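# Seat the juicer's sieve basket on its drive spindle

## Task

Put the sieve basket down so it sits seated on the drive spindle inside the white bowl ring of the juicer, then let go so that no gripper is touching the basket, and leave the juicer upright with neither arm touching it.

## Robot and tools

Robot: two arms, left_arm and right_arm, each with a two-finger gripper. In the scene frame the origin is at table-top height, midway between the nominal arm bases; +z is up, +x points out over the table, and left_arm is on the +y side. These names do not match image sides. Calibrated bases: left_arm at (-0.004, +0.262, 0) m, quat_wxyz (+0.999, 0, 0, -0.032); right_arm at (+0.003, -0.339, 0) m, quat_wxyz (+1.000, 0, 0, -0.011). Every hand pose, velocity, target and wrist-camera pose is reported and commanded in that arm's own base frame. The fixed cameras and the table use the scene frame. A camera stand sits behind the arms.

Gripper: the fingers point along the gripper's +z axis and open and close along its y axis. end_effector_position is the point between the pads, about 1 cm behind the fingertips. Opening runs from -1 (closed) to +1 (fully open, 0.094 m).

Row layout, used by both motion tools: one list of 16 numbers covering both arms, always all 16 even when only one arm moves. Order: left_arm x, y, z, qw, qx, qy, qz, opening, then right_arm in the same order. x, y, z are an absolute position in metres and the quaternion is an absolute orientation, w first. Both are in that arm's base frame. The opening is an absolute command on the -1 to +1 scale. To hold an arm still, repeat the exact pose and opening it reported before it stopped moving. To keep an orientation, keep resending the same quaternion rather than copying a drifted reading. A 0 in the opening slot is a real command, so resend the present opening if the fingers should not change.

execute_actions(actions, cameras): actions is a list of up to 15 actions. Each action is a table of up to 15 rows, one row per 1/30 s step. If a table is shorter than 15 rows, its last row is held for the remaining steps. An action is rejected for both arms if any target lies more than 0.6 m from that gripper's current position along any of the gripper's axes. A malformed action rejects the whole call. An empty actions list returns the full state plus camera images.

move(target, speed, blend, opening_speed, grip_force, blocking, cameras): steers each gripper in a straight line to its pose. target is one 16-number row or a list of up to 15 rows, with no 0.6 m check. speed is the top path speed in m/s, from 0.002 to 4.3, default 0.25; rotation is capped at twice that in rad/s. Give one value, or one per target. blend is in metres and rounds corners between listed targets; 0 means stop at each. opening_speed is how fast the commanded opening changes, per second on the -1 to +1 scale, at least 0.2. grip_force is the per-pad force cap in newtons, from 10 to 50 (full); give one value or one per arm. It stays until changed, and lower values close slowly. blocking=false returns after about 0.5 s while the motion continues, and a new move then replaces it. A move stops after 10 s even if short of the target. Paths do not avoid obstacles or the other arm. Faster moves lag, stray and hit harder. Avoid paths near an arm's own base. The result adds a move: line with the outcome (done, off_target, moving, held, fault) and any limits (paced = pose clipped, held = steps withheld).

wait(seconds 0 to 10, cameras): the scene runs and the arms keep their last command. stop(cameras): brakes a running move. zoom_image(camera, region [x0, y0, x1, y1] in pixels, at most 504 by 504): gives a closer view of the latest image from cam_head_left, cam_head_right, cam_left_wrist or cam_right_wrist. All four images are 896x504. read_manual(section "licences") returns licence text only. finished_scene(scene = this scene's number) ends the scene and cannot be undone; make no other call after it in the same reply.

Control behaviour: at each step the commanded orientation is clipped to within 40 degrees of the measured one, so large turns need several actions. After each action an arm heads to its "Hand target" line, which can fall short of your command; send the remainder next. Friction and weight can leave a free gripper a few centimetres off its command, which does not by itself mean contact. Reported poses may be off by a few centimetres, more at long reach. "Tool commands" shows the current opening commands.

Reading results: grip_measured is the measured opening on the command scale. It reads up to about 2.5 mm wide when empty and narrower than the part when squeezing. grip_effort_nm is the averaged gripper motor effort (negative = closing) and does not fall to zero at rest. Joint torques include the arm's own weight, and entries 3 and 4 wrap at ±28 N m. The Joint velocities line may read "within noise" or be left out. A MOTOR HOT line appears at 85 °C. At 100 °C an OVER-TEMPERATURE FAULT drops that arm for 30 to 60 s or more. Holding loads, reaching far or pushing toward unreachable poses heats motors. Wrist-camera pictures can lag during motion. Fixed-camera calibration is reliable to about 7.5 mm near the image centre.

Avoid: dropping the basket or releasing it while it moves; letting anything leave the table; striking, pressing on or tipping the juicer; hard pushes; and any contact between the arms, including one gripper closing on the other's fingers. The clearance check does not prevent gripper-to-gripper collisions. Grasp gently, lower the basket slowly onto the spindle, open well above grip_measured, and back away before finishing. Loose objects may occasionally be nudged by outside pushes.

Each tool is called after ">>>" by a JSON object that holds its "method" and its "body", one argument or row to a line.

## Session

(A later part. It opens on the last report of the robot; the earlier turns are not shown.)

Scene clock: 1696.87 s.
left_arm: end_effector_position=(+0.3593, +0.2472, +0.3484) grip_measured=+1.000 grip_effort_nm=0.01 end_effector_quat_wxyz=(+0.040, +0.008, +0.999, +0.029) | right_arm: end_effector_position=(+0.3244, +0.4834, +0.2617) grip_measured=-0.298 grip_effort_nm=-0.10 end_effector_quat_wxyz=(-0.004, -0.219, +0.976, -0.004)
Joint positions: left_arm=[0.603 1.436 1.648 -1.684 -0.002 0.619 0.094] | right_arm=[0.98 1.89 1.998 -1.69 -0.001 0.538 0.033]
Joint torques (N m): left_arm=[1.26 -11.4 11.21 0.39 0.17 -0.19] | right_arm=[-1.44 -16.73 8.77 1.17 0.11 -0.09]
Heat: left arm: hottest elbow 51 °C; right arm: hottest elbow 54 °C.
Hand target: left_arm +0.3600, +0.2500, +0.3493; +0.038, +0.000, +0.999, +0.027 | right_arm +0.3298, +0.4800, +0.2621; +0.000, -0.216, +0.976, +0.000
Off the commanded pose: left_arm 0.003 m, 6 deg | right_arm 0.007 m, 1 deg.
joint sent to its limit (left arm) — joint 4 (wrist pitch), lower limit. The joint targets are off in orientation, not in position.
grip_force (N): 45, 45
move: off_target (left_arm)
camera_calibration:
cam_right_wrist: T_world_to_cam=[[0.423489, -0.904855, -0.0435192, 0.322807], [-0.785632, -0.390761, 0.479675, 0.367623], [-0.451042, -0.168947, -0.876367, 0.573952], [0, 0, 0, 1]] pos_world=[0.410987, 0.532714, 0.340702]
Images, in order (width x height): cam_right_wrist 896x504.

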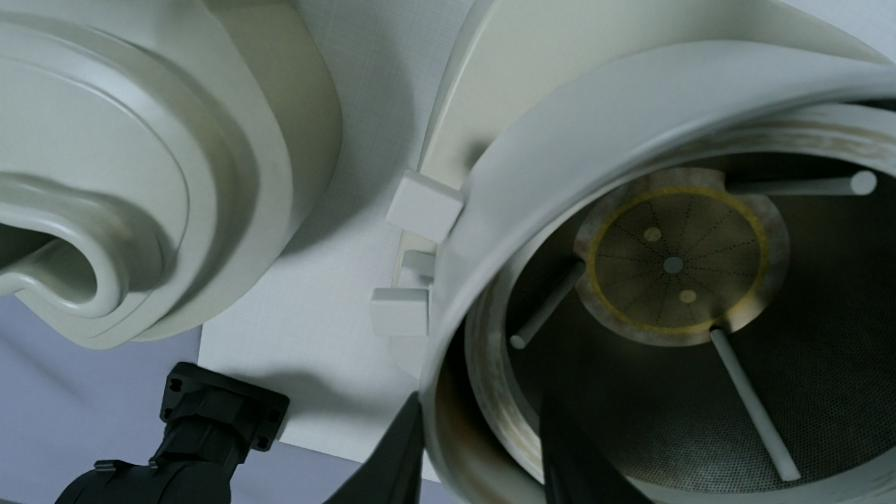

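>>> {"method": "move", "body": {
  "target": [
    [0.36,0.25,0.35,0,0,1,0,1,0.338,0.466,0.275,0,-0.2164,0.9763,0,-0.3],
    [0.36,0.25,0.35,0,0,1,0,1,0.335,0.468,0.258,0,-0.2164,0.9763,0,-0.3]
  ],
  "speed": 0.12,
  "cameras": ["cam_right_wrist"]
}}

Scene clock: 1703.13 s.
left_arm: end_effector_position=(+0.3593, +0.2472, +0.3484) grip_measured=+1.000 grip_effort_nm=0.01 end_effector_quat_wxyz=(+0.040, +0.008, +0.999, +0.029) | right_arm: end_effector_position=(+0.3244, +0.4816, +0.2582) grip_measured=-0.298 grip_effort_nm=-0.10 end_effector_quat_wxyz=(-0.002, -0.225, +0.974, +0.004)
Joint positions: left_arm=[0.603 1.436 1.648 -1.684 -0.002 0.619 0.094] | right_arm=[0.976 1.873 1.964 -1.658 -0.009 0.522 0.033]
Joint torques (N m): left_arm=[2.43 -12.04 11.12 0.25 0.19 -0.19] | right_arm=[-2.61 -17.03 7.8 0.94 0.42 -0.14]
Heat: left arm: hottest elbow 51 °C; right arm: hottest elbow 54 °C.
Hand target: left_arm +0.3600, +0.2500, +0.3493; +0.038, +0.000, +0.999, +0.027 | right_arm +0.3347, +0.4681, +0.2579; +0.000, -0.216, +0.976, +0.000
Off the commanded pose: left_arm 0.003 m, 6 deg | right_arm 0.017 m, 1 deg.
joint sent to its limit (left arm) — joint 4 (wrist pitch), lower limit. The joint targets are off in orientation, not in position.
grip_force (N): 45, 45
move: off_target (left_arm, right_arm)
camera_calibration:
cam_right_wrist: T_world_to_cam=[[0.434194, -0.898962, -0.0578191, 0.318365], [-0.781641, -0.407879, 0.471881, 0.377603], [-0.447786, -0.159694, -0.879764, 0.565974], [0, 0, 0, 1]] pos_world=[0.410353, 0.530597, 0.338147]
Images, in order (width x height): cam_right_wrist 896x504.

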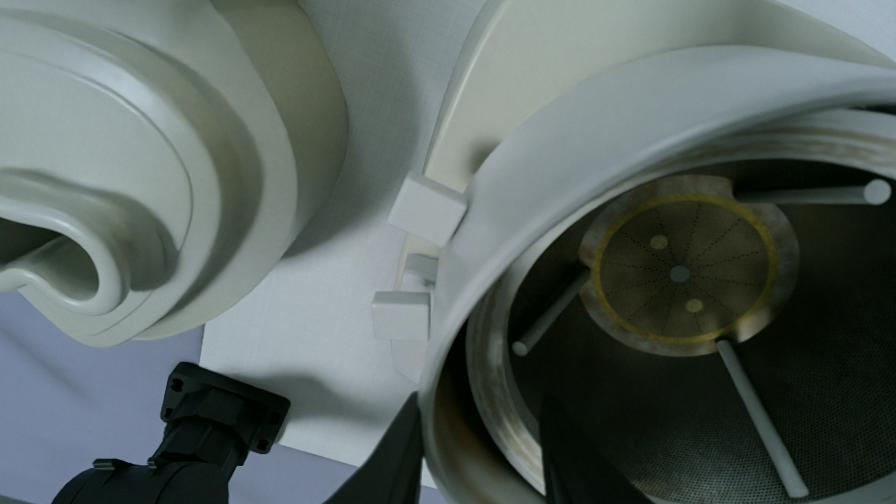

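>>> {"method": "move", "body": {
  "target": [
    [0.36,0.25,0.35,0,0,1,0,1,0.332,0.484,0.29,0,-0.2164,0.9763,0,-0.3],
    [0.36,0.25,0.35,0,0,1,0,1,0.340,0.470,0.288,0,-0.2164,0.9763,0,-0.3],
    [0.36,0.25,0.35,0,0,1,0,1,0.338,0.471,0.262,0,-0.2164,0.9763,0,-0.3]
  ],
  "speed": 0.15,
  "cameras": ["cam_right_wrist"]
}}

Scene clock: 1710.53 s.
left_arm: end_effector_position=(+0.3593, +0.2472, +0.3484) grip_measured=+1.000 grip_effort_nm=0.01 end_effector_quat_wxyz=(+0.040, +0.008, +0.999, +0.029) | right_arm: end_effector_position=(+0.3242, +0.4814, +0.2596) grip_measured=-0.298 grip_effort_nm=-0.10 end_effector_quat_wxyz=(-0.006, -0.224, +0.975, +0.001)
Joint positions: left_arm=[0.603 1.436 1.648 -1.684 -0.002 0.619 0.094] | right_arm=[0.976 1.881 1.978 -1.676 -0.009 0.525 0.033]
Joint torques (N m): left_arm=[2.26 -10.87 11.1 0.17 0.16 -0.11] | right_arm=[-2.84 -17.73 9.2 0.94 0.45 -0.2]
Heat: left arm: hottest elbow 51 °C; right arm: hottest elbow 54 °C.
Hand target: left_arm +0.3600, +0.2500, +0.3493; +0.038, +0.000, +0.999, +0.027 | right_arm +0.3378, +0.4709, +0.2619; +0.000, -0.216, +0.976, +0.000
Off the commanded pose: left_arm 0.003 m, 6 deg | right_arm 0.017 m, 1 deg.
joint sent to its limit (left arm) — joint 4 (wrist pitch), lower limit. The joint targets are off in orientation, not in position.
grip_force (N): 45, 45
move: off_target (left_arm, right_arm)
camera_calibration:
cam_right_wrist: T_world_to_cam=[[0.431773, -0.900433, -0.052849, 0.318584], [-0.779523, -0.401989, 0.480363, 0.370961], [-0.453779, -0.166211, -0.875476, 0.571095], [0, 0, 0, 1]] pos_world=[0.410768, 0.530908, 0.338621]
Images, in order (width x height): cam_right_wrist 896x504.

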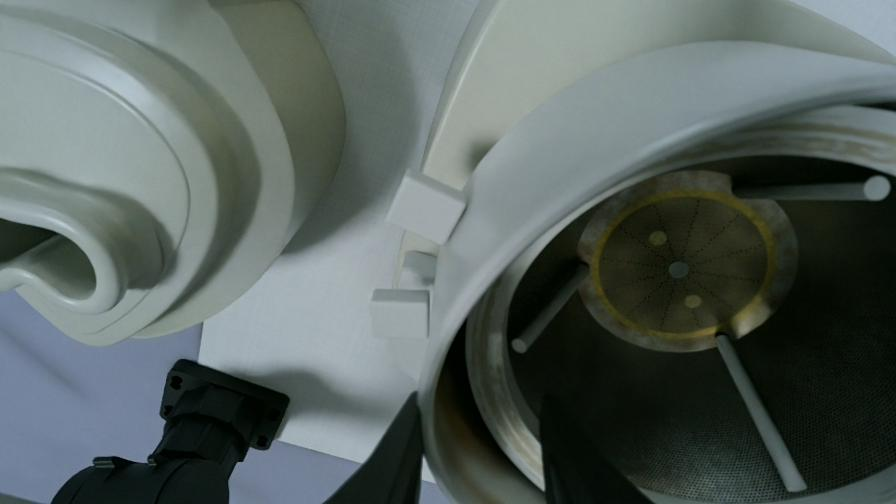

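>>> {"method": "move", "body": {
  "target": [
    [0.36,0.25,0.35,0,0,1,0,1,0.340,0.488,0.31,0,-0.2164,0.9763,0,-0.3]
  ],
  "speed": 0.15
}}

>>> {"method": "move", "body": {
  "target": [
    [0.36,0.25,0.35,0,0,1,0,1,0.338,0.458,0.305,0,-0.2164,0.9763,0,-0.3],
    [0.36,0.25,0.35,0,0,1,0,1,0.334,0.464,0.265,0,-0.2164,0.9763,0,-0.3]
  ],
  "speed": 0.15,
  "cameras": ["cam_right_wrist"]
}}

Scene clock: 1716.63 s.
left_arm: end_effector_position=(+0.3593, +0.2472, +0.3484) grip_measured=+1.000 grip_effort_nm=0.01 end_effector_quat_wxyz=(+0.040, +0.008, +0.999, +0.029) | right_arm: end_effector_position=(+0.3285, +0.4845, +0.2774) grip_measured=-0.298 grip_effort_nm=-0.10 end_effector_quat_wxyz=(+0.006, -0.223, +0.975, +0.008)
Joint positions: left_arm=[0.603 1.436 1.648 -1.684 -0.002 0.619 0.094] | right_arm=[0.975 1.883 2.028 -1.696 -0.002 0.525 0.033]
Joint torques (N m): left_arm=[3.19 -11.46 11.34 0.2 0.13 -0.16] | right_arm=[-1.38 -18.08 14.95 0.17 0.15 -0.04]
Heat: left arm: hottest elbow 51 °C; right arm: hottest elbow 54 °C.
Hand target: left_arm +0.3600, +0.2500, +0.3493; +0.038, +0.000, +0.999, +0.027 | right_arm +0.3387, +0.4863, +0.3090; +0.031, -0.216, +0.975, +0.029
Off the commanded pose: left_arm 0.003 m, 6 deg | right_arm 0.035 m, 1 deg.
joint sent to its limit (left arm) — joint 4 (wrist pitch), lower limit. The joint targets are off in orientation, not in position.
joint sent to its limit (right arm) — joint 4 (wrist pitch), lower limit. The joint targets are off in orientation, not in position.
grip_force (N): 45, 45
move: off_target (left_arm, right_arm)

Scene clock: 1718.63 s.
left_arm: end_effector_position=(+0.3593, +0.2472, +0.3484) grip_measured=+1.000 grip_effort_nm=0.01 end_effector_quat_wxyz=(+0.040, +0.008, +0.999, +0.029) | right_arm: end_effector_position=(+0.3337, +0.4608, +0.2723) grip_measured=-0.298 grip_effort_nm=-0.10 end_effector_quat_wxyz=(+0.000, -0.215, +0.977, +0.002)
Joint positions: left_arm=[0.603 1.436 1.648 -1.684 -0.002 0.619 0.094] | right_arm=[0.944 1.843 1.956 -1.682 -0.002 0.511 0.033]
Joint torques (N m): left_arm=[2.61 -11.46 11.04 0.17 0.11 -0.15] | right_arm=[-0.26 -14.86 8.77 1.36 0.15 -0.07]
Heat: left arm: hottest elbow 51 °C; right arm: hottest elbow 54 °C.
Hand target: left_arm +0.3600, +0.2500, +0.3493; +0.038, +0.000, +0.999, +0.027 | right_arm +0.3340, +0.4639, +0.2650; +0.000, -0.216, +0.976, +0.000
Off the commanded pose: left_arm 0.003 m, 6 deg | right_arm 0.008 m, 0 deg.
joint sent to its limit (left arm) — joint 4 (wrist pitch), lower limit. The joint targets are off in orientation, not in position.
grip_force (N): 45, 45
move: off_target (left_arm)
camera_calibration:
cam_right_wrist: T_world_to_cam=[[0.415527, -0.908112, -0.0516789, 0.305244], [-0.792209, -0.389239, 0.469998, 0.36521], [-0.446926, -0.154356, -0.881154, 0.576869], [0, 0, 0, 1]] pos_world=[0.420303, 0.508393, 0.352437]
Images, in order (width x height): cam_right_wrist 896x504.

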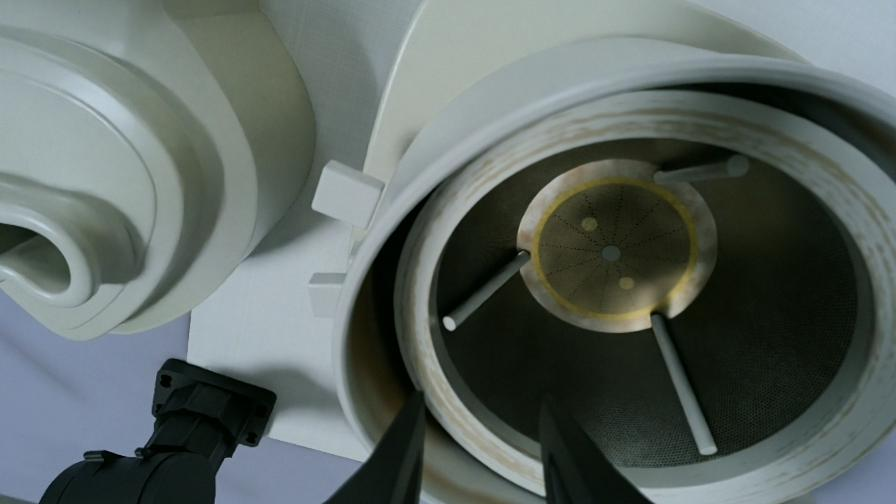

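>>> {"method": "move", "body": {
  "target": [
    [0.36,0.25,0.35,0,0,1,0,1,0.340,0.473,0.29,0,-0.2164,0.9763,0,-0.2],
    [0.36,0.25,0.35,0,0,1,0,1,0.338,0.474,0.262,0,-0.2164,0.9763,0,-0.2]
  ],
  "speed": 0.15,
  "cameras": ["cam_right_wrist"]
}}

Scene clock: 1724.60 s.
left_arm: end_effector_position=(+0.3593, +0.2472, +0.3484) grip_measured=+1.000 grip_effort_nm=0.01 end_effector_quat_wxyz=(+0.040, +0.008, +0.999, +0.029) | right_arm: end_effector_position=(+0.3365, +0.4646, +0.2600) grip_measured=-0.202 grip_effort_nm=0.10 end_effector_quat_wxyz=(-0.009, -0.215, +0.977, -0.007)
Joint positions: left_arm=[0.603 1.436 1.648 -1.684 -0.002 0.619 0.094] | right_arm=[0.944 1.872 1.967 -1.688 -0.002 0.511 0.037]
Joint torques (N m): left_arm=[1.96 -11.28 11.18 0.35 0.14 -0.2] | right_arm=[-0.03 -15.62 10.95 1.33 0.14 -0.02]
Heat: left arm: hottest elbow 51 °C; right arm: hottest elbow 54 °C.
Hand target: left_arm +0.3600, +0.2500, +0.3493; +0.038, +0.000, +0.999, +0.027 | right_arm +0.3379, +0.4737, +0.2621; +0.000, -0.216, +0.976, +0.000
Off the commanded pose: left_arm 0.003 m, 6 deg | right_arm 0.010 m, 1 deg.
joint sent to its limit (left arm) — joint 4 (wrist pitch), lower limit. The joint targets are off in orientation, not in position.
grip_force (N): 45, 45
move: off_target (left_arm)
camera_calibration:
cam_right_wrist: T_world_to_cam=[[0.414818, -0.909044, -0.0395482, 0.304476], [-0.785206, -0.379593, 0.489246, 0.362791], [-0.459758, -0.171895, -0.871249, 0.577823], [0, 0, 0, 1]] pos_world=[0.424223, 0.51382, 0.337975]
Images, in order (width x height): cam_right_wrist 896x504.

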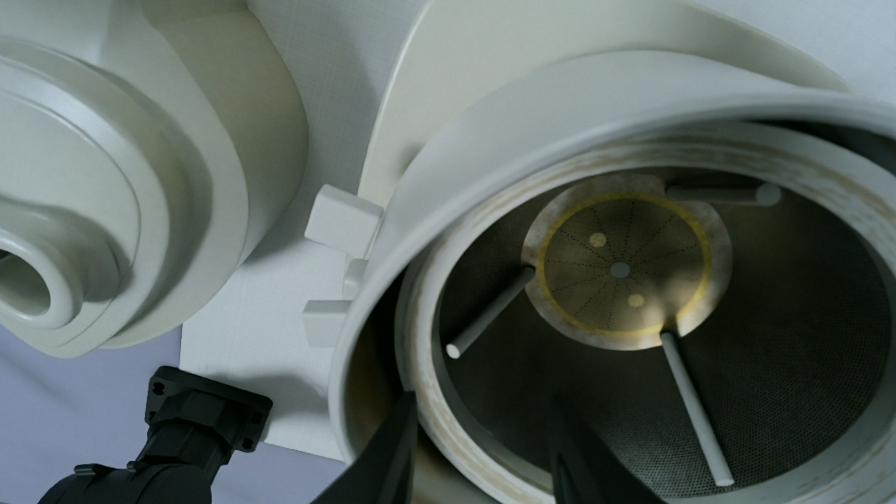

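>>> {"method": "move", "body": {
  "target": [
    [0.36,0.25,0.35,0,0,1,0,1,0.340,0.484,0.29,0,-0.2164,0.9763,0,-0.2],
    [0.36,0.25,0.35,0,0,1,0,1,0.337,0.481,0.258,0,-0.2164,0.9763,0,-0.2]
  ],
  "speed": 0.15,
  "cameras": ["cam_right_wrist"]
}}

Scene clock: 1732.00 s.
left_arm: end_effector_position=(+0.3593, +0.2472, +0.3484) grip_measured=+1.000 grip_effort_nm=0.01 end_effector_quat_wxyz=(+0.040, +0.008, +0.999, +0.029) | right_arm: end_effector_position=(+0.3398, +0.4730, +0.2645) grip_measured=-0.202 grip_effort_nm=0.10 end_effector_quat_wxyz=(-0.001, -0.215, +0.977, +0.000)
Joint positions: left_arm=[0.603 1.436 1.648 -1.684 -0.002 0.619 0.094] | right_arm=[0.948 1.885 1.997 -1.685 -0.002 0.514 0.037]
Joint torques (N m): left_arm=[1.67 -11.46 11.11 0.32 0.16 -0.16] | right_arm=[0.73 -14.86 9.25 1.28 0.17 0.04]
Motor temperatures (°C): left_arm=[24 33 51 25 24 26 27] | right_arm=[24 38 55 23 26 25 25]
Heat: left arm: hottest elbow 51 °C; right arm: hottest elbow 55 °C.
Hand target: left_arm +0.3600, +0.2500, +0.3493; +0.038, +0.000, +0.999, +0.027 | right_arm +0.3368, +0.4809, +0.2580; +0.000, -0.217, +0.976, +0.000
Off the commanded pose: left_arm 0.003 m, 6 deg | right_arm 0.011 m, 0 deg.
joint sent to its limit (left arm) — joint 4 (wrist pitch), lower limit. The joint targets are off in orientation, not in position.
grip_force (N): 45, 45
move: off_target (left_arm, right_arm)
camera_calibration:
cam_right_wrist: T_world_to_cam=[[0.416741, -0.90766, -0.0498087, 0.312299], [-0.790556, -0.388932, 0.473026, 0.376931], [-0.448719, -0.157753, -0.879639, 0.576453], [0, 0, 0, 1]] pos_world=[0.426503, 0.520998, 0.344327]
Images, in order (width x height): cam_right_wrist 896x504.

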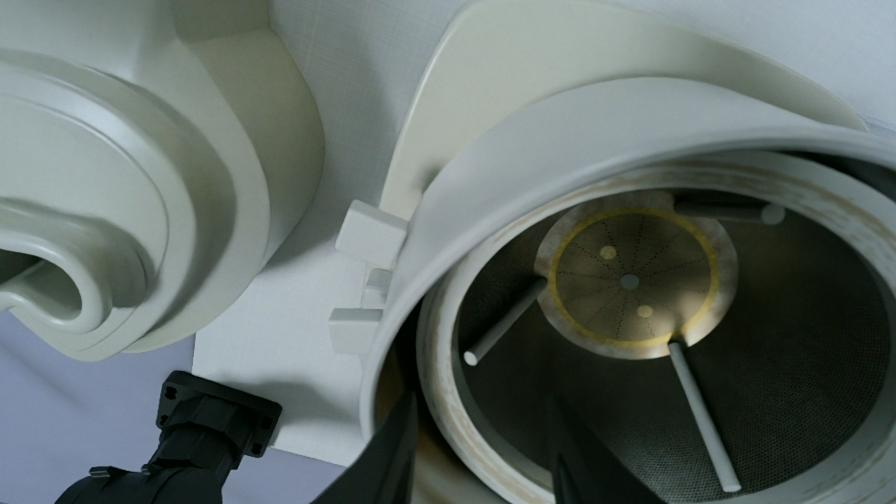

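>>> {"method": "move", "body": {
  "target": [
    [0.36,0.25,0.35,0,0,1,0,1,0.341,0.482,0.240,0,-0.2164,0.9763,0,-0.2],
    [0.36,0.25,0.35,0,0,1,0,1,0.343,0.482,0.222,0,-0.2164,0.9763,0,-0.2]
  ],
  "speed": 0.1,
  "cameras": ["cam_right_wrist"]
}}

Scene clock: 1736.87 s.
left_arm: end_effector_position=(+0.3593, +0.2472, +0.3484) grip_measured=+1.000 grip_effort_nm=0.01 end_effector_quat_wxyz=(+0.040, +0.008, +0.999, +0.029) | right_arm: end_effector_position=(+0.3445, +0.4720, +0.2365) grip_measured=-0.202 grip_effort_nm=0.11 end_effector_quat_wxyz=(+0.000, -0.213, +0.977, -0.005)
Joint positions: left_arm=[0.603 1.436 1.648 -1.684 -0.002 0.619 0.094] | right_arm=[0.943 1.888 1.928 -1.619 0.008 0.514 0.037]
Joint torques (N m): left_arm=[2.32 -11.87 11.18 0.39 0.13 -0.22] | right_arm=[0.38 -15.62 8.2 2.33 -0.24 -0.03]
Heat: left arm: hottest elbow 51 °C; right arm: hottest elbow 54 °C.
Hand target: left_arm +0.3600, +0.2500, +0.3493; +0.038, +0.000, +0.999, +0.027 | right_arm +0.3428, +0.4815, +0.2222; +0.000, -0.216, +0.976, +0.000
Off the commanded pose: left_arm 0.003 m, 6 deg | right_arm 0.018 m, 1 deg.
joint sent to its limit (left arm) — joint 4 (wrist pitch), lower limit. The joint targets are off in orientation, not in position.
grip_force (N): 45, 45
move: off_target (left_arm, right_arm)
camera_calibration:
cam_right_wrist: T_world_to_cam=[[0.412819, -0.910004, -0.0383889, 0.307785], [-0.794532, -0.380402, 0.4733, 0.390757], [-0.445308, -0.164886, -0.880064, 0.556018], [0, 0, 0, 1]] pos_world=[0.431009, 0.52041, 0.316202]
Images, in order (width x height): cam_right_wrist 896x504.

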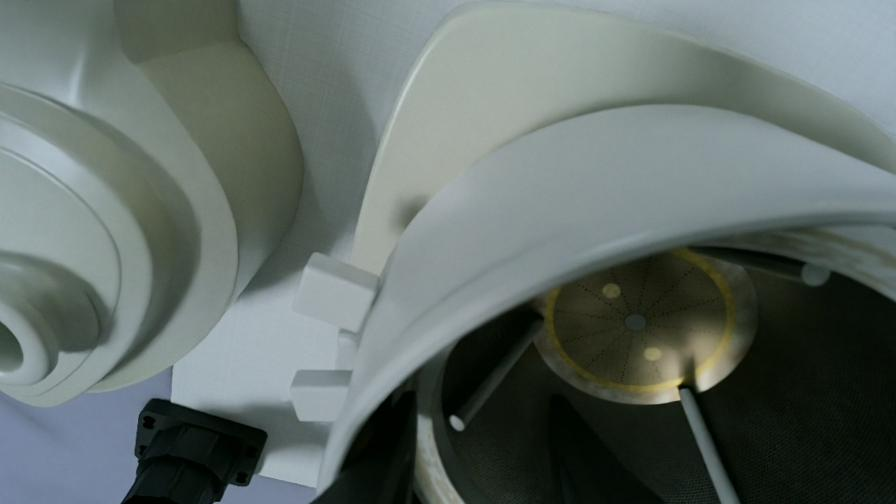

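>>> {"method": "move", "body": {
  "target": [0.36,0.25,0.35,0,0,1,0,1,0.343,0.477,0.228,0,-0.2164,0.9763,0,-0.95],
  "opening_speed": 0.5,
  "cameras": ["cam_right_wrist","cam_head_left"]
}}

>>> {"method": "zoom_image", "body": {
  "camera": "cam_head_left",
  "region": [340, 220, 510, 390]
}}

Scene clock: 1742.10 s.
left_arm: end_effector_position=(+0.3593, +0.2472, +0.3484) grip_measured=+1.000 grip_effort_nm=0.01 end_effector_quat_wxyz=(+0.040, +0.008, +0.999, +0.029) | right_arm: end_effector_position=(+0.3448, +0.4739, +0.2335) grip_measured=-0.947 grip_effort_nm=-0.10 end_effector_quat_wxyz=(+0.001, -0.213, +0.977, -0.001)
Joint positions: left_arm=[0.603 1.436 1.648 -1.684 -0.002 0.619 0.094] | right_arm=[0.943 1.888 1.921 -1.604 0.003 0.514 0.002]
Joint torques (N m): left_arm=[2.84 -10.7 11.08 0.25 0.11 -0.18] | right_arm=[-0.21 -16.32 8.55 1.22 -0.04 -0.08]
Heat: left arm: hottest elbow 51 °C; right arm: hottest elbow 54 °C.
Hand target: left_arm +0.3600, +0.2500, +0.3493; +0.038, +0.000, +0.999, +0.027 | right_arm +0.3431, +0.4768, +0.2279; +0.000, -0.216, +0.976, +0.000
Off the commanded pose: left_arm 0.003 m, 6 deg | right_arm 0.007 m, 0 deg.
joint sent to its limit (left arm) — joint 4 (wrist pitch), lower limit. The joint targets are off in orientation, not in position.
grip_force (N): 45, 45
move: off_target (left_arm)
camera_calibration:
cam_right_wrist: T_world_to_cam=[[0.412889, -0.909615, -0.046089, 0.31088], [-0.794501, -0.384454, 0.470067, 0.395852], [-0.445299, -0.157467, -0.881427, 0.550781], [0, 0, 0, 1]] pos_world=[0.431408, 0.521699, 0.313725]
Images, in order (width x height): cam_head_left 896x504, cam_right_wrist 896x504.

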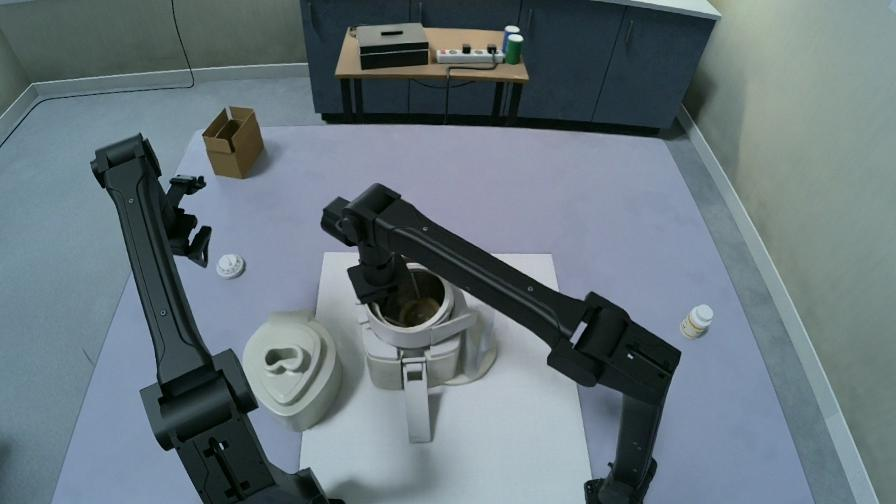

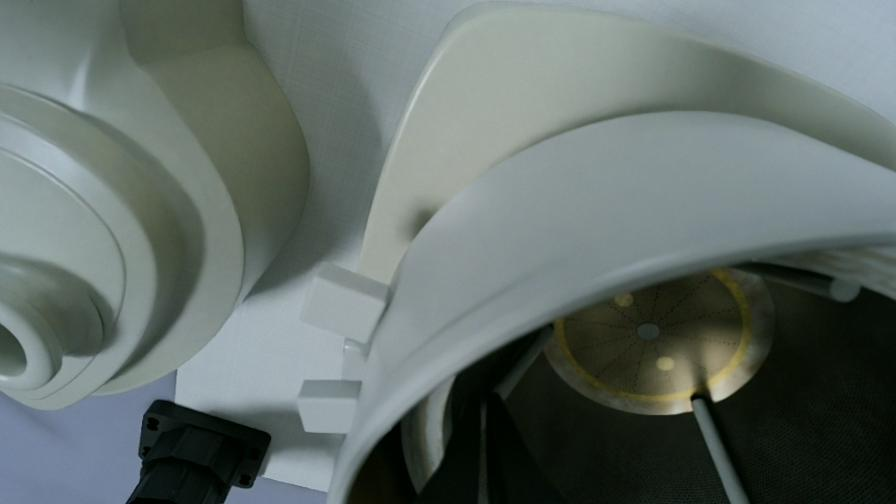

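Scaled by 2.965 from the camera's 896x504 image, which has a finer 1280x720 frame.

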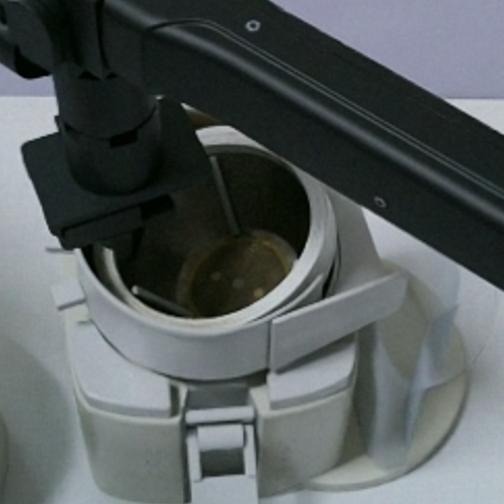

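>>> {"method": "move", "body": {
  "target": [
    [0.36,0.25,0.35,0,0,1,0,1,0.345,0.484,0.29,0,-0.2164,0.9763,0,-0.2],
    [0.36,0.25,0.35,0,0,1,0,1,0.339,0.483,0.258,0,-0.2164,0.9763,0,-0.2],
    [0.36,0.25,0.35,0,0,1,0,1,0.341,0.484,0.240,0,-0.2164,0.9763,0,-0.2],
    [0.36,0.25,0.35,0,0,1,0,1,0.343,0.484,0.208,0,-0.2164,0.9763,0,-0.2]
  ],
  "speed": 0.12,
  "cameras": ["cam_right_wrist"]
}}

Scene clock: 1752.30 s.
left_arm: end_effector_position=(+0.3593, +0.2472, +0.3484) grip_measured=+1.000 grip_effort_nm=0.01 end_effector_quat_wxyz=(+0.040, +0.008, +0.999, +0.029) | right_arm: end_effector_position=(+0.3462, +0.4707, +0.2300) grip_measured=-0.202 grip_effort_nm=0.11 end_effector_quat_wxyz=(+0.004, -0.212, +0.977, -0.003)
Joint positions: left_arm=[0.603 1.436 1.648 -1.684 -0.002 0.619 0.094] | right_arm=[0.94 1.881 1.9 -1.588 0.009 0.514 0.037]
Joint torques (N m): left_arm=[2.43 -11.58 11.21 0.1 0.18 -0.12] | right_arm=[0.67 -15.21 7.94 2.48 -0.31 0.02]
Heat: left arm: hottest elbow 51 °C; right arm: hottest elbow 53 °C.
Hand target: left_arm +0.3600, +0.2500, +0.3493; +0.038, +0.000, +0.999, +0.027 | right_arm +0.3424, +0.4831, +0.2083; +0.000, -0.217, +0.976, +0.000
Off the commanded pose: left_arm 0.003 m, 6 deg | right_arm 0.026 m, 1 deg.
joint sent to its limit (left arm) — joint 4 (wrist pitch), lower limit. The joint targets are off in orientation, not in position.
grip_force (N): 45, 45
move: off_target (left_arm, right_arm)
camera_calibration:
cam_right_wrist: T_world_to_cam=[[0.410368, -0.910979, -0.0414096, 0.307709], [-0.799018, -0.381076, 0.465135, 0.39849], [-0.439509, -0.15779, -0.88427, 0.546476], [0, 0, 0, 1]] pos_world=[0.432307, 0.5184, 0.310623]
Images, in order (width x height): cam_right_wrist 896x504.

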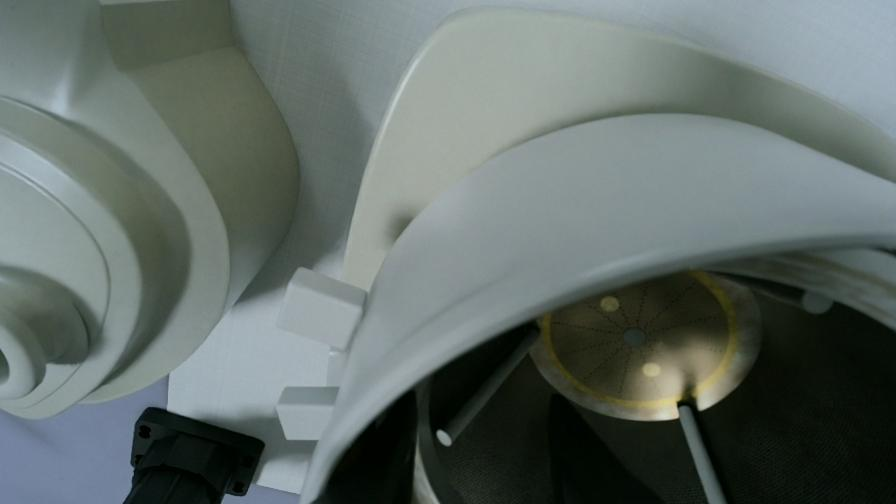

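>>> {"method": "move", "body": {
  "target": [
    [0.36,0.25,0.35,0,0,1,0,1,0.343,0.482,0.285,0,-0.2164,0.9763,0,-0.2],
    [0.36,0.25,0.35,0,0,1,0,1,0.331,0.480,0.258,0,-0.2164,0.9763,0,-0.2]
  ],
  "speed": 0.12,
  "cameras": ["cam_right_wrist"]
}}

>>> {"method": "move", "body": {
  "target": [
    [0.36,0.25,0.35,0,0,1,0,1,0.333,0.481,0.240,0,-0.2164,0.9763,0,-0.2],
    [0.36,0.25,0.35,0,0,1,0,1,0.335,0.481,0.208,0,-0.2164,0.9763,0,-0.2]
  ],
  "speed": 0.1,
  "cameras": ["cam_right_wrist"]
}}

Scene clock: 1763.83 s.
left_arm: end_effector_position=(+0.3593, +0.2472, +0.3484) grip_measured=+1.000 grip_effort_nm=0.01 end_effector_quat_wxyz=(+0.040, +0.008, +0.999, +0.029) | right_arm: end_effector_position=(+0.3370, +0.4757, +0.2540) grip_measured=-0.202 grip_effort_nm=0.10 end_effector_quat_wxyz=(-0.007, -0.216, +0.976, -0.008)
Joint positions: left_arm=[0.603 1.436 1.648 -1.684 -0.002 0.619 0.094] | right_arm=[0.956 1.897 1.988 -1.682 0.002 0.52 0.037]
Joint torques (N m): left_arm=[2.9 -11.75 11.11 0.03 0.13 -0.14] | right_arm=[0.44 -17.14 8.58 1.36 -0.04 0.1]
Heat: left arm: hottest elbow 51 °C; right arm: hottest elbow 53 °C.
Hand target: left_arm +0.3600, +0.2500, +0.3493; +0.038, +0.000, +0.999, +0.027 | right_arm +0.3311, +0.4799, +0.2580; +0.000, -0.216, +0.976, +0.000
Off the commanded pose: left_arm 0.003 m, 6 deg | right_arm 0.008 m, 1 deg.
joint sent to its limit (left arm) — joint 4 (wrist pitch), lower limit. The joint targets are off in orientation, not in position.
grip_force (N): 45, 45
move: off_target (left_arm)
camera_calibration:
cam_right_wrist: T_world_to_cam=[[0.417875, -0.907772, -0.0364796, 0.311683], [-0.786571, -0.381592, 0.485483, 0.372649], [-0.454628, -0.174177, -0.873485, 0.574618], [0, 0, 0, 1]] pos_world=[0.424107, 0.525222, 0.332375]
Images, in order (width x height): cam_right_wrist 896x504.

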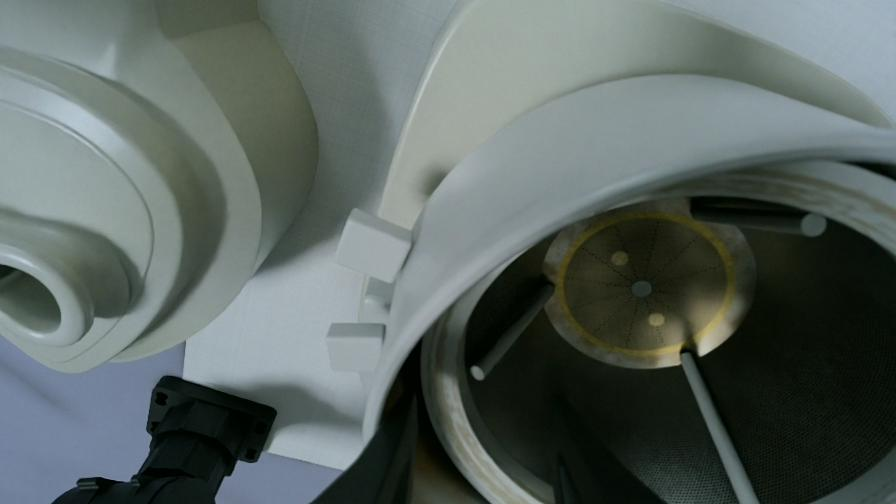

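Scene clock: 1765.57 s.
left_arm: end_effector_position=(+0.3593, +0.2472, +0.3484) grip_measured=+1.000 grip_effort_nm=0.01 end_effector_quat_wxyz=(+0.040, +0.008, +0.999, +0.029) | right_arm: end_effector_position=(+0.3377, +0.4694, +0.2293) grip_measured=-0.202 grip_effort_nm=0.11 end_effector_quat_wxyz=(+0.004, -0.214, +0.977, -0.002)
Joint positions: left_arm=[0.603 1.436 1.648 -1.684 -0.002 0.619 0.094] | right_arm=[0.951 1.862 1.87 -1.576 0.009 0.52 0.037]
Joint torques (N m): left_arm=[2.26 -11.58 11.11 0.28 0.15 -0.11] | right_arm=[0.62 -15.09 7.83 2.44 -0.28 0]
Heat: left arm: hottest elbow 51 °C; right arm: hottest elbow 52 °C.
Hand target: left_arm +0.3600, +0.2500, +0.3493; +0.038, +0.000, +0.999, +0.027 | right_arm +0.3346, +0.4802, +0.2083; +0.000, -0.216, +0.976, +0.000
Off the commanded pose: left_arm 0.003 m, 6 deg | right_arm 0.024 m, 1 deg.
joint sent to its limit (left arm) — joint 4 (wrist pitch), lower limit. The joint targets are off in orientation, not in position.
grip_force (N): 45, 45
move: off_target (left_arm, right_arm)
camera_calibration:
cam_right_wrist: T_world_to_cam=[[0.413835, -0.909341, -0.0428942, 0.30831], [-0.797734, -0.384938, 0.464159, 0.393105], [-0.43859, -0.157867, -0.884713, 0.54172], [0, 0, 0, 1]] pos_world=[0.423597, 0.517199, 0.310028]
Images, in order (width x height): cam_right_wrist 896x504.

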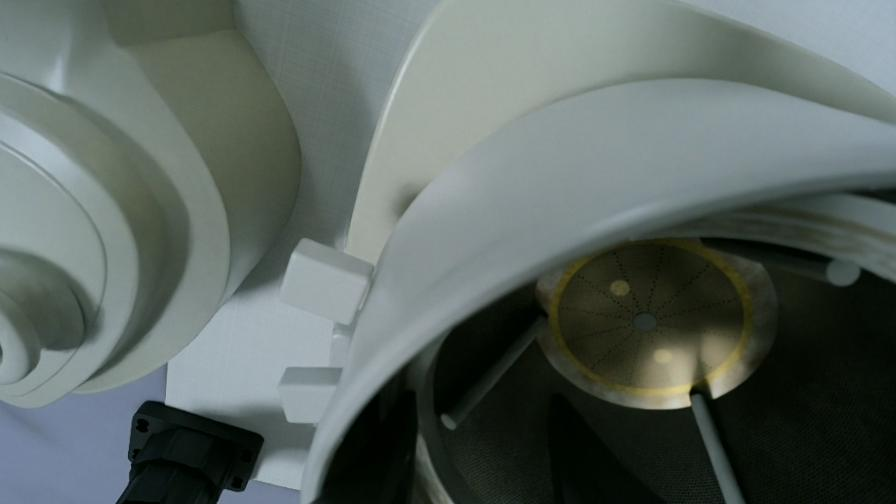

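>>> {"method": "move", "body": {
  "target": [
    [0.36,0.25,0.35,0,0,1,0,1,0.340,0.484,0.275,0,-0.2164,0.9763,0,-0.1],
    [0.36,0.25,0.35,0,0,1,0,1,0.329,0.482,0.252,0,-0.2164,0.9763,0,-0.1],
    [0.36,0.25,0.35,0,0,1,0,1,0.331,0.490,0.240,0,-0.2164,0.9763,0,-0.1],
    [0.36,0.25,0.35,0,0,1,0,1,0.331,0.492,0.208,0,-0.2164,0.9763,0,-0.1]
  ],
  "speed": 0.1,
  "cameras": ["cam_right_wrist"]
}}

Scene clock: 1776.23 s.
left_arm: end_effector_position=(+0.3593, +0.2472, +0.3484) grip_measured=+1.000 grip_effort_nm=0.01 end_effector_quat_wxyz=(+0.040, +0.008, +0.999, +0.029) | right_arm: end_effector_position=(+0.3380, +0.4722, +0.2377) grip_measured=-0.102 grip_effort_nm=0.11 end_effector_quat_wxyz=(+0.008, -0.208, +0.978, -0.002)
Joint positions: left_arm=[0.603 1.436 1.648 -1.684 -0.002 0.619 0.094] | right_arm=[0.955 1.865 1.898 -1.595 0.015 0.536 0.042]
Joint torques (N m): left_arm=[1.08 -11.46 11.15 0.17 0.18 -0.2] | right_arm=[1.9 -13.68 7.77 2.63 -0.5 0.02]
Heat: left arm: hottest elbow 51 °C; right arm: hottest elbow 52 °C.
Hand target: left_arm +0.3600, +0.2500, +0.3493; +0.038, +0.000, +0.999, +0.027 | right_arm +0.3301, +0.4902, +0.2084; +0.000, -0.216, +0.976, +0.000
Off the commanded pose: left_arm 0.003 m, 6 deg | right_arm 0.036 m, 1 deg.
joint sent to its limit (left arm) — joint 4 (wrist pitch), lower limit. The joint targets are off in orientation, not in position.
grip_force (N): 45, 45
move: off_target (left_arm, right_arm)
camera_calibration:
cam_right_wrist: T_world_to_cam=[[0.403353, -0.914147, -0.0405087, 0.316327], [-0.805976, -0.375888, 0.457287, 0.39065], [-0.433254, -0.151799, -0.888396, 0.545995], [0, 0, 0, 1]] pos_world=[0.423818, 0.518892, 0.319235]
Images, in order (width x height): cam_right_wrist 896x504.

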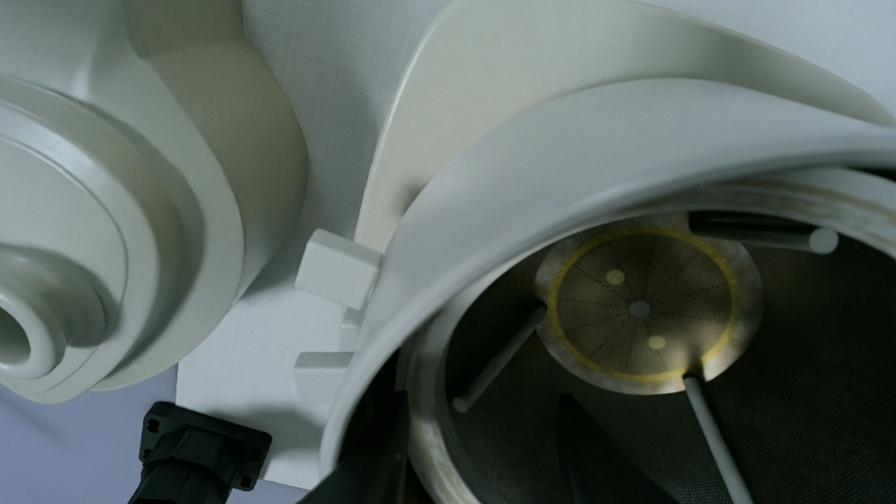

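>>> {"method": "move", "body": {
  "target": [
    [0.36,0.25,0.35,0,0,1,0,1,0.340,0.484,0.30,0,-0.2164,0.9763,0,-0.2]
  ],
  "speed": 0.15
}}

>>> {"method": "move", "body": {
  "target": [
    [0.36,0.25,0.35,0,0,1,0,1,0.328,0.468,0.30,0,0.371,0.928,0,-0.3],
    [0.36,0.25,0.35,0,0,1,0,1,0.322,0.468,0.265,0,0.371,0.928,0,-0.3]
  ],
  "speed": 0.25,
  "cameras": ["cam_right_wrist"]
}}

Scene clock: 1802.07 s.
left_arm: end_effector_position=(+0.3593, +0.2472, +0.3484) grip_measured=+1.000 grip_effort_nm=0.01 end_effector_quat_wxyz=(+0.040, +0.008, +0.999, +0.029) | right_arm: end_effector_position=(+0.3369, +0.4746, +0.2644) grip_measured=-0.198 grip_effort_nm=-0.10 end_effector_quat_wxyz=(-0.003, -0.209, +0.978, -0.005)
Joint positions: left_arm=[0.603 1.436 1.648 -1.684 -0.002 0.619 0.094] | right_arm=[0.955 1.891 2.005 -1.696 0.003 0.535 0.038]
Joint torques (N m): left_arm=[1.85 -11.34 11.25 0.29 0.09 -0.14] | right_arm=[-0.44 -17.85 14.91 0.21 -0.03 -0.17]
Motor temperatures (°C): left_arm=[24 33 51 25 24 26 27] | right_arm=[24 40 49 23 26 25 25]
Heat: left arm: hottest elbow 51 °C; right arm: hottest elbow 49 °C.
Hand target: left_arm +0.3600, +0.2500, +0.3493; +0.038, +0.000, +0.999, +0.027 | right_arm +0.3388, +0.4821, +0.2992; +0.022, -0.216, +0.976, +0.020
Off the commanded pose: left_arm 0.003 m, 6 deg | right_arm 0.037 m, 1 deg.
joint sent to its limit (left arm) — joint 4 (wrist pitch), lower limit. The joint targets are off in orientation, not in position.
joint sent to its limit (right arm) — joint 4 (wrist pitch), lower limit. The joint targets are off in orientation, not in position.
grip_force (N): 45, 45
move: off_target (left_arm, right_arm)

Scene clock: 1805.93 s.
left_arm: end_effector_position=(+0.3593, +0.2472, +0.3484) grip_measured=+1.000 grip_effort_nm=0.01 end_effector_quat_wxyz=(+0.040, +0.008, +0.999, +0.029) | right_arm: end_effector_position=(+0.3283, +0.4634, +0.2628) grip_measured=-0.298 grip_effort_nm=-0.10 end_effector_quat_wxyz=(-0.001, +0.372, +0.928, -0.007)
Joint positions: left_arm=[0.603 1.436 1.648 -1.684 -0.002 0.619 0.094] | right_arm=[0.956 1.849 1.941 -1.677 0.002 1.718 0.033]
Joint torques (N m): left_arm=[1.79 -11.46 11.15 0.21 0.12 -0.18] | right_arm=[1.03 -17.38 8.72 1.14 0.02 0.07]
Heat: left arm: hottest elbow 51 °C; right arm: hottest elbow 50 °C.
Hand target: left_arm +0.3600, +0.2500, +0.3493; +0.038, +0.000, +0.999, +0.027 | right_arm +0.3220, +0.4679, +0.2650; +0.000, +0.371, +0.929, +0.000
Off the commanded pose: left_arm 0.003 m, 6 deg | right_arm 0.008 m, 1 deg.
joint sent to its limit (left arm) — joint 4 (wrist pitch), lower limit. The joint targets are off in orientation, not in position.
grip_force (N): 45, 45
move: off_target (left_arm)
camera_calibration:
cam_right_wrist: T_world_to_cam=[[-0.692208, -0.720879, -0.0343738, 0.581816], [-0.648855, 0.600783, 0.466955, -0.138643], [-0.315967, 0.345533, -0.883613, 0.292509], [0, 0, 0, 1]] pos_world=[0.405202, 0.401642, 0.343204]
Images, in order (width x height): cam_right_wrist 896x504.

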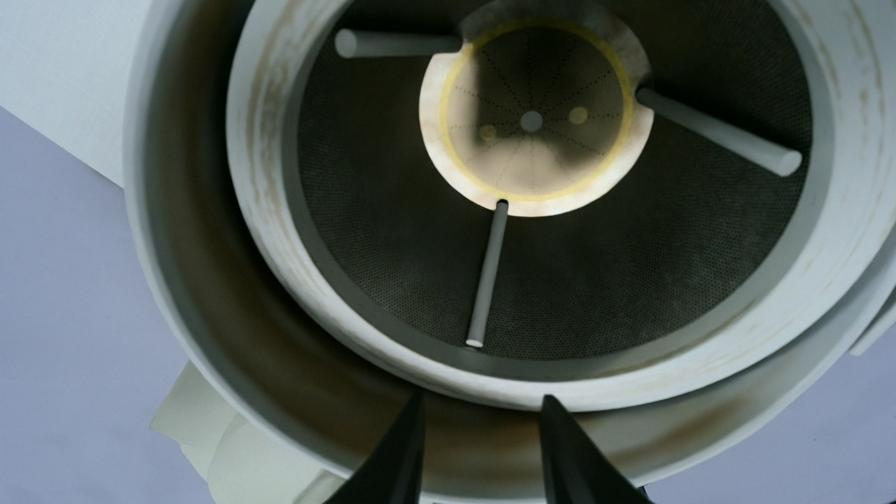

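>>> {"method": "move", "body": {
  "target": [
    [0.36,0.25,0.35,0,0,1,0,1,0.328,0.466,0.235,0,0.371,0.928,0,-0.35],
    [0.36,0.25,0.35,0,0,1,0,1,0.330,0.466,0.205,0,0.371,0.928,0,-0.35]
  ],
  "speed": 0.1,
  "cameras": ["cam_right_wrist","cam_head_left"]
}}

>>> {"method": "zoom_image", "body": {
  "camera": "cam_head_left",
  "region": [340, 220, 510, 390]
}}

Scene clock: 1815.57 s.
left_arm: end_effector_position=(+0.3593, +0.2472, +0.3484) grip_measured=+1.000 grip_effort_nm=0.01 end_effector_quat_wxyz=(+0.040, +0.008, +0.999, +0.029) | right_arm: end_effector_position=(+0.3309, +0.4634, +0.2157) grip_measured=-0.348 grip_effort_nm=-0.08 end_effector_quat_wxyz=(+0.002, +0.373, +0.928, +0.000)
Joint positions: left_arm=[0.603 1.436 1.648 -1.684 -0.002 0.619 0.094] | right_arm=[0.952 1.838 1.801 -1.533 0.003 1.718 0.031]
Joint torques (N m): left_arm=[1.44 -11.34 10.99 0.23 0.13 -0.13] | right_arm=[-0.21 -15.38 7.73 1.5 0 -0.08]
Heat: left arm: hottest elbow 51 °C; right arm: hottest elbow 50 °C.
Hand target: left_arm +0.3600, +0.2500, +0.3493; +0.038, +0.000, +0.999, +0.027 | right_arm +0.3299, +0.4658, +0.2051; +0.000, +0.371, +0.929, +0.000
Off the commanded pose: left_arm 0.003 m, 6 deg | right_arm 0.011 m, 0 deg.
joint sent to its limit (left arm) — joint 4 (wrist pitch), lower limit. The joint targets are off in orientation, not in position.
grip_force (N): 45, 45
move: off_target (left_arm, right_arm)
camera_calibration:
cam_right_wrist: T_world_to_cam=[[-0.6945, -0.71773, -0.0503286, 0.584669], [-0.651352, 0.597471, 0.467727, -0.11279], [-0.305632, 0.357618, -0.882439, 0.242461], [0, 0, 0, 1]] pos_world=[0.406691, 0.400315, 0.296138]
Images, in order (width x height): cam_head_left 896x504, cam_right_wrist 896x504.

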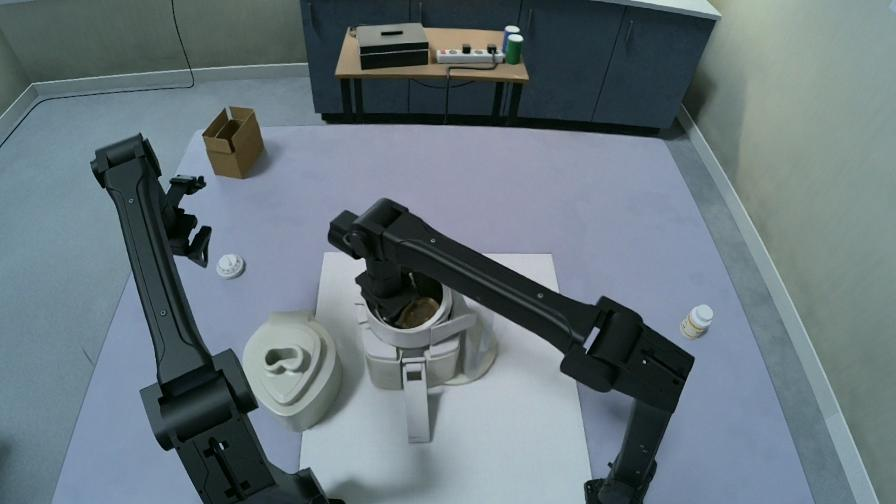

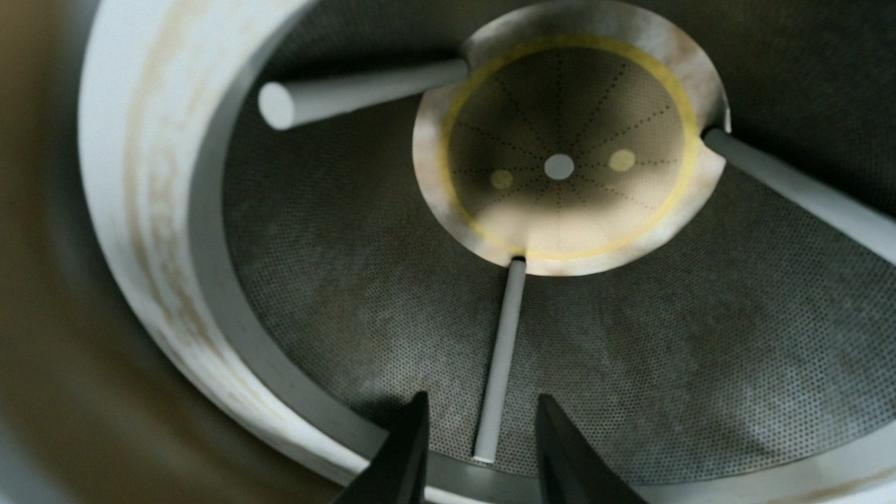

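Scaled by 2.965 from the camera's 896x504 image, which has a finer 1280x720 frame.

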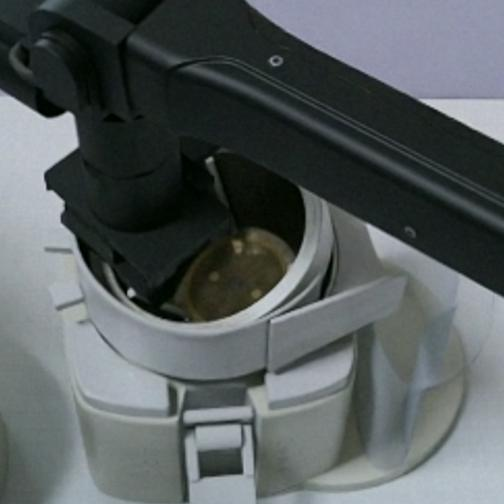

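>>> {"method": "move", "body": {
  "target": [
    [0.36,0.25,0.35,0,0,1,0,1,0.331,0.466,0.196,0,0.371,0.928,0,-0.35]
  ],
  "speed": 0.1
}}

>>> {"method": "move", "body": {
  "target": [
    [0.36,0.25,0.35,0,0,1,0,1,0.331,0.466,0.196,0,0.371,0.928,0,-1]
  ],
  "opening_speed": 0.4,
  "cameras": ["cam_right_wrist"]
}}

Scene clock: 1820.50 s.
left_arm: end_effector_position=(+0.3593, +0.2472, +0.3484) grip_measured=+1.000 grip_effort_nm=0.01 end_effector_quat_wxyz=(+0.040, +0.008, +0.999, +0.029) | right_arm: end_effector_position=(+0.3317, +0.4622, +0.2120) grip_measured=-0.349 grip_effort_nm=-0.07 end_effector_quat_wxyz=(+0.003, +0.375, +0.927, +0.003)
Joint positions: left_arm=[0.603 1.436 1.648 -1.684 -0.002 0.619 0.094] | right_arm=[0.95 1.833 1.784 -1.514 0.003 1.718 0.031]
Joint torques (N m): left_arm=[2.67 -11.4 11.11 0.05 0.08 -0.15] | right_arm=[-0.21 -14.27 7.8 1.77 0 -0.1]
Heat: left arm: hottest elbow 51 °C; right arm: hottest elbow 49 °C.
Hand target: left_arm +0.3600, +0.2500, +0.3493; +0.038, +0.000, +0.999, +0.027 | right_arm +0.3308, +0.4657, +0.1962; +0.000, +0.371, +0.929, +0.000
Off the commanded pose: left_arm 0.003 m, 6 deg | right_arm 0.016 m, 1 deg.
joint sent to its limit (left arm) — joint 4 (wrist pitch), lower limit. The joint targets are off in orientation, not in position.
grip_force (N): 45, 45
move: off_target (left_arm, right_arm)

Scene clock: 1822.43 s.
left_arm: end_effector_position=(+0.3593, +0.2472, +0.3484) grip_measured=+1.000 grip_effort_nm=0.01 end_effector_quat_wxyz=(+0.040, +0.008, +0.999, +0.029) | right_arm: end_effector_position=(+0.3328, +0.4630, +0.2075) grip_measured=-0.995 grip_effort_nm=-0.18 end_effector_quat_wxyz=(+0.004, +0.375, +0.927, +0.005)
Joint positions: left_arm=[0.603 1.436 1.648 -1.684 -0.002 0.619 0.094] | right_arm=[0.95 1.834 1.774 -1.499 0.005 1.718 0]
Joint torques (N m): left_arm=[2.43 -11.34 11.28 -0.05 0.14 -0.22] | right_arm=[0.21 -14.74 8.44 1.17 -0.05 -0.09]
Heat: left arm: hottest elbow 51 °C; right arm: hottest elbow 49 °C.
Hand target: left_arm +0.3600, +0.2500, +0.3493; +0.038, +0.000, +0.999, +0.027 | right_arm +0.3309, +0.4658, +0.1960; +0.000, +0.371, +0.929, +0.000
Off the commanded pose: left_arm 0.003 m, 6 deg | right_arm 0.012 m, 1 deg.
joint sent to its limit (left arm) — joint 4 (wrist pitch), lower limit. The joint targets are off in orientation, not in position.
grip_force (N): 45, 45
move: off_target (left_arm, right_arm)
camera_calibration:
cam_right_wrist: T_world_to_cam=[[-0.69603, -0.715438, -0.0607602, 0.586924], [-0.6531, 0.595672, 0.467584, -0.10599], [-0.298334, 0.365135, -0.881858, 0.229901], [0, 0, 0, 1]] pos_world=[0.407882, 0.399098, 0.287961]
Images, in order (width x height): cam_right_wrist 896x504.

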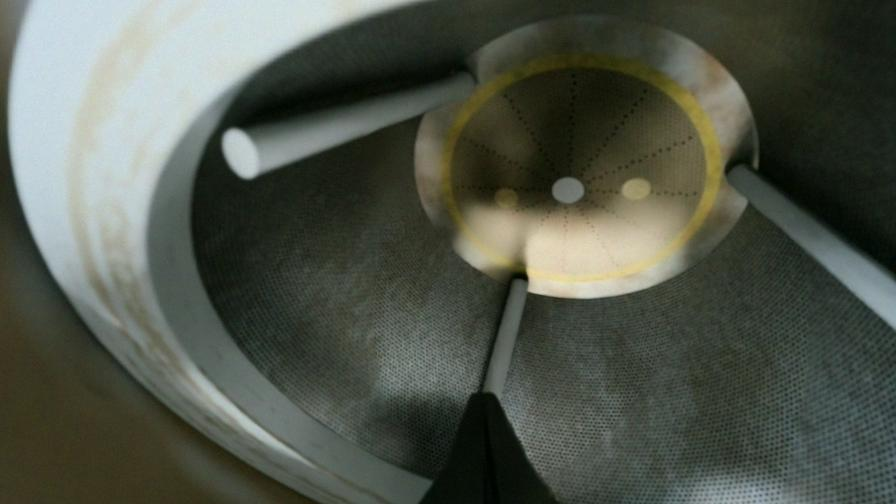

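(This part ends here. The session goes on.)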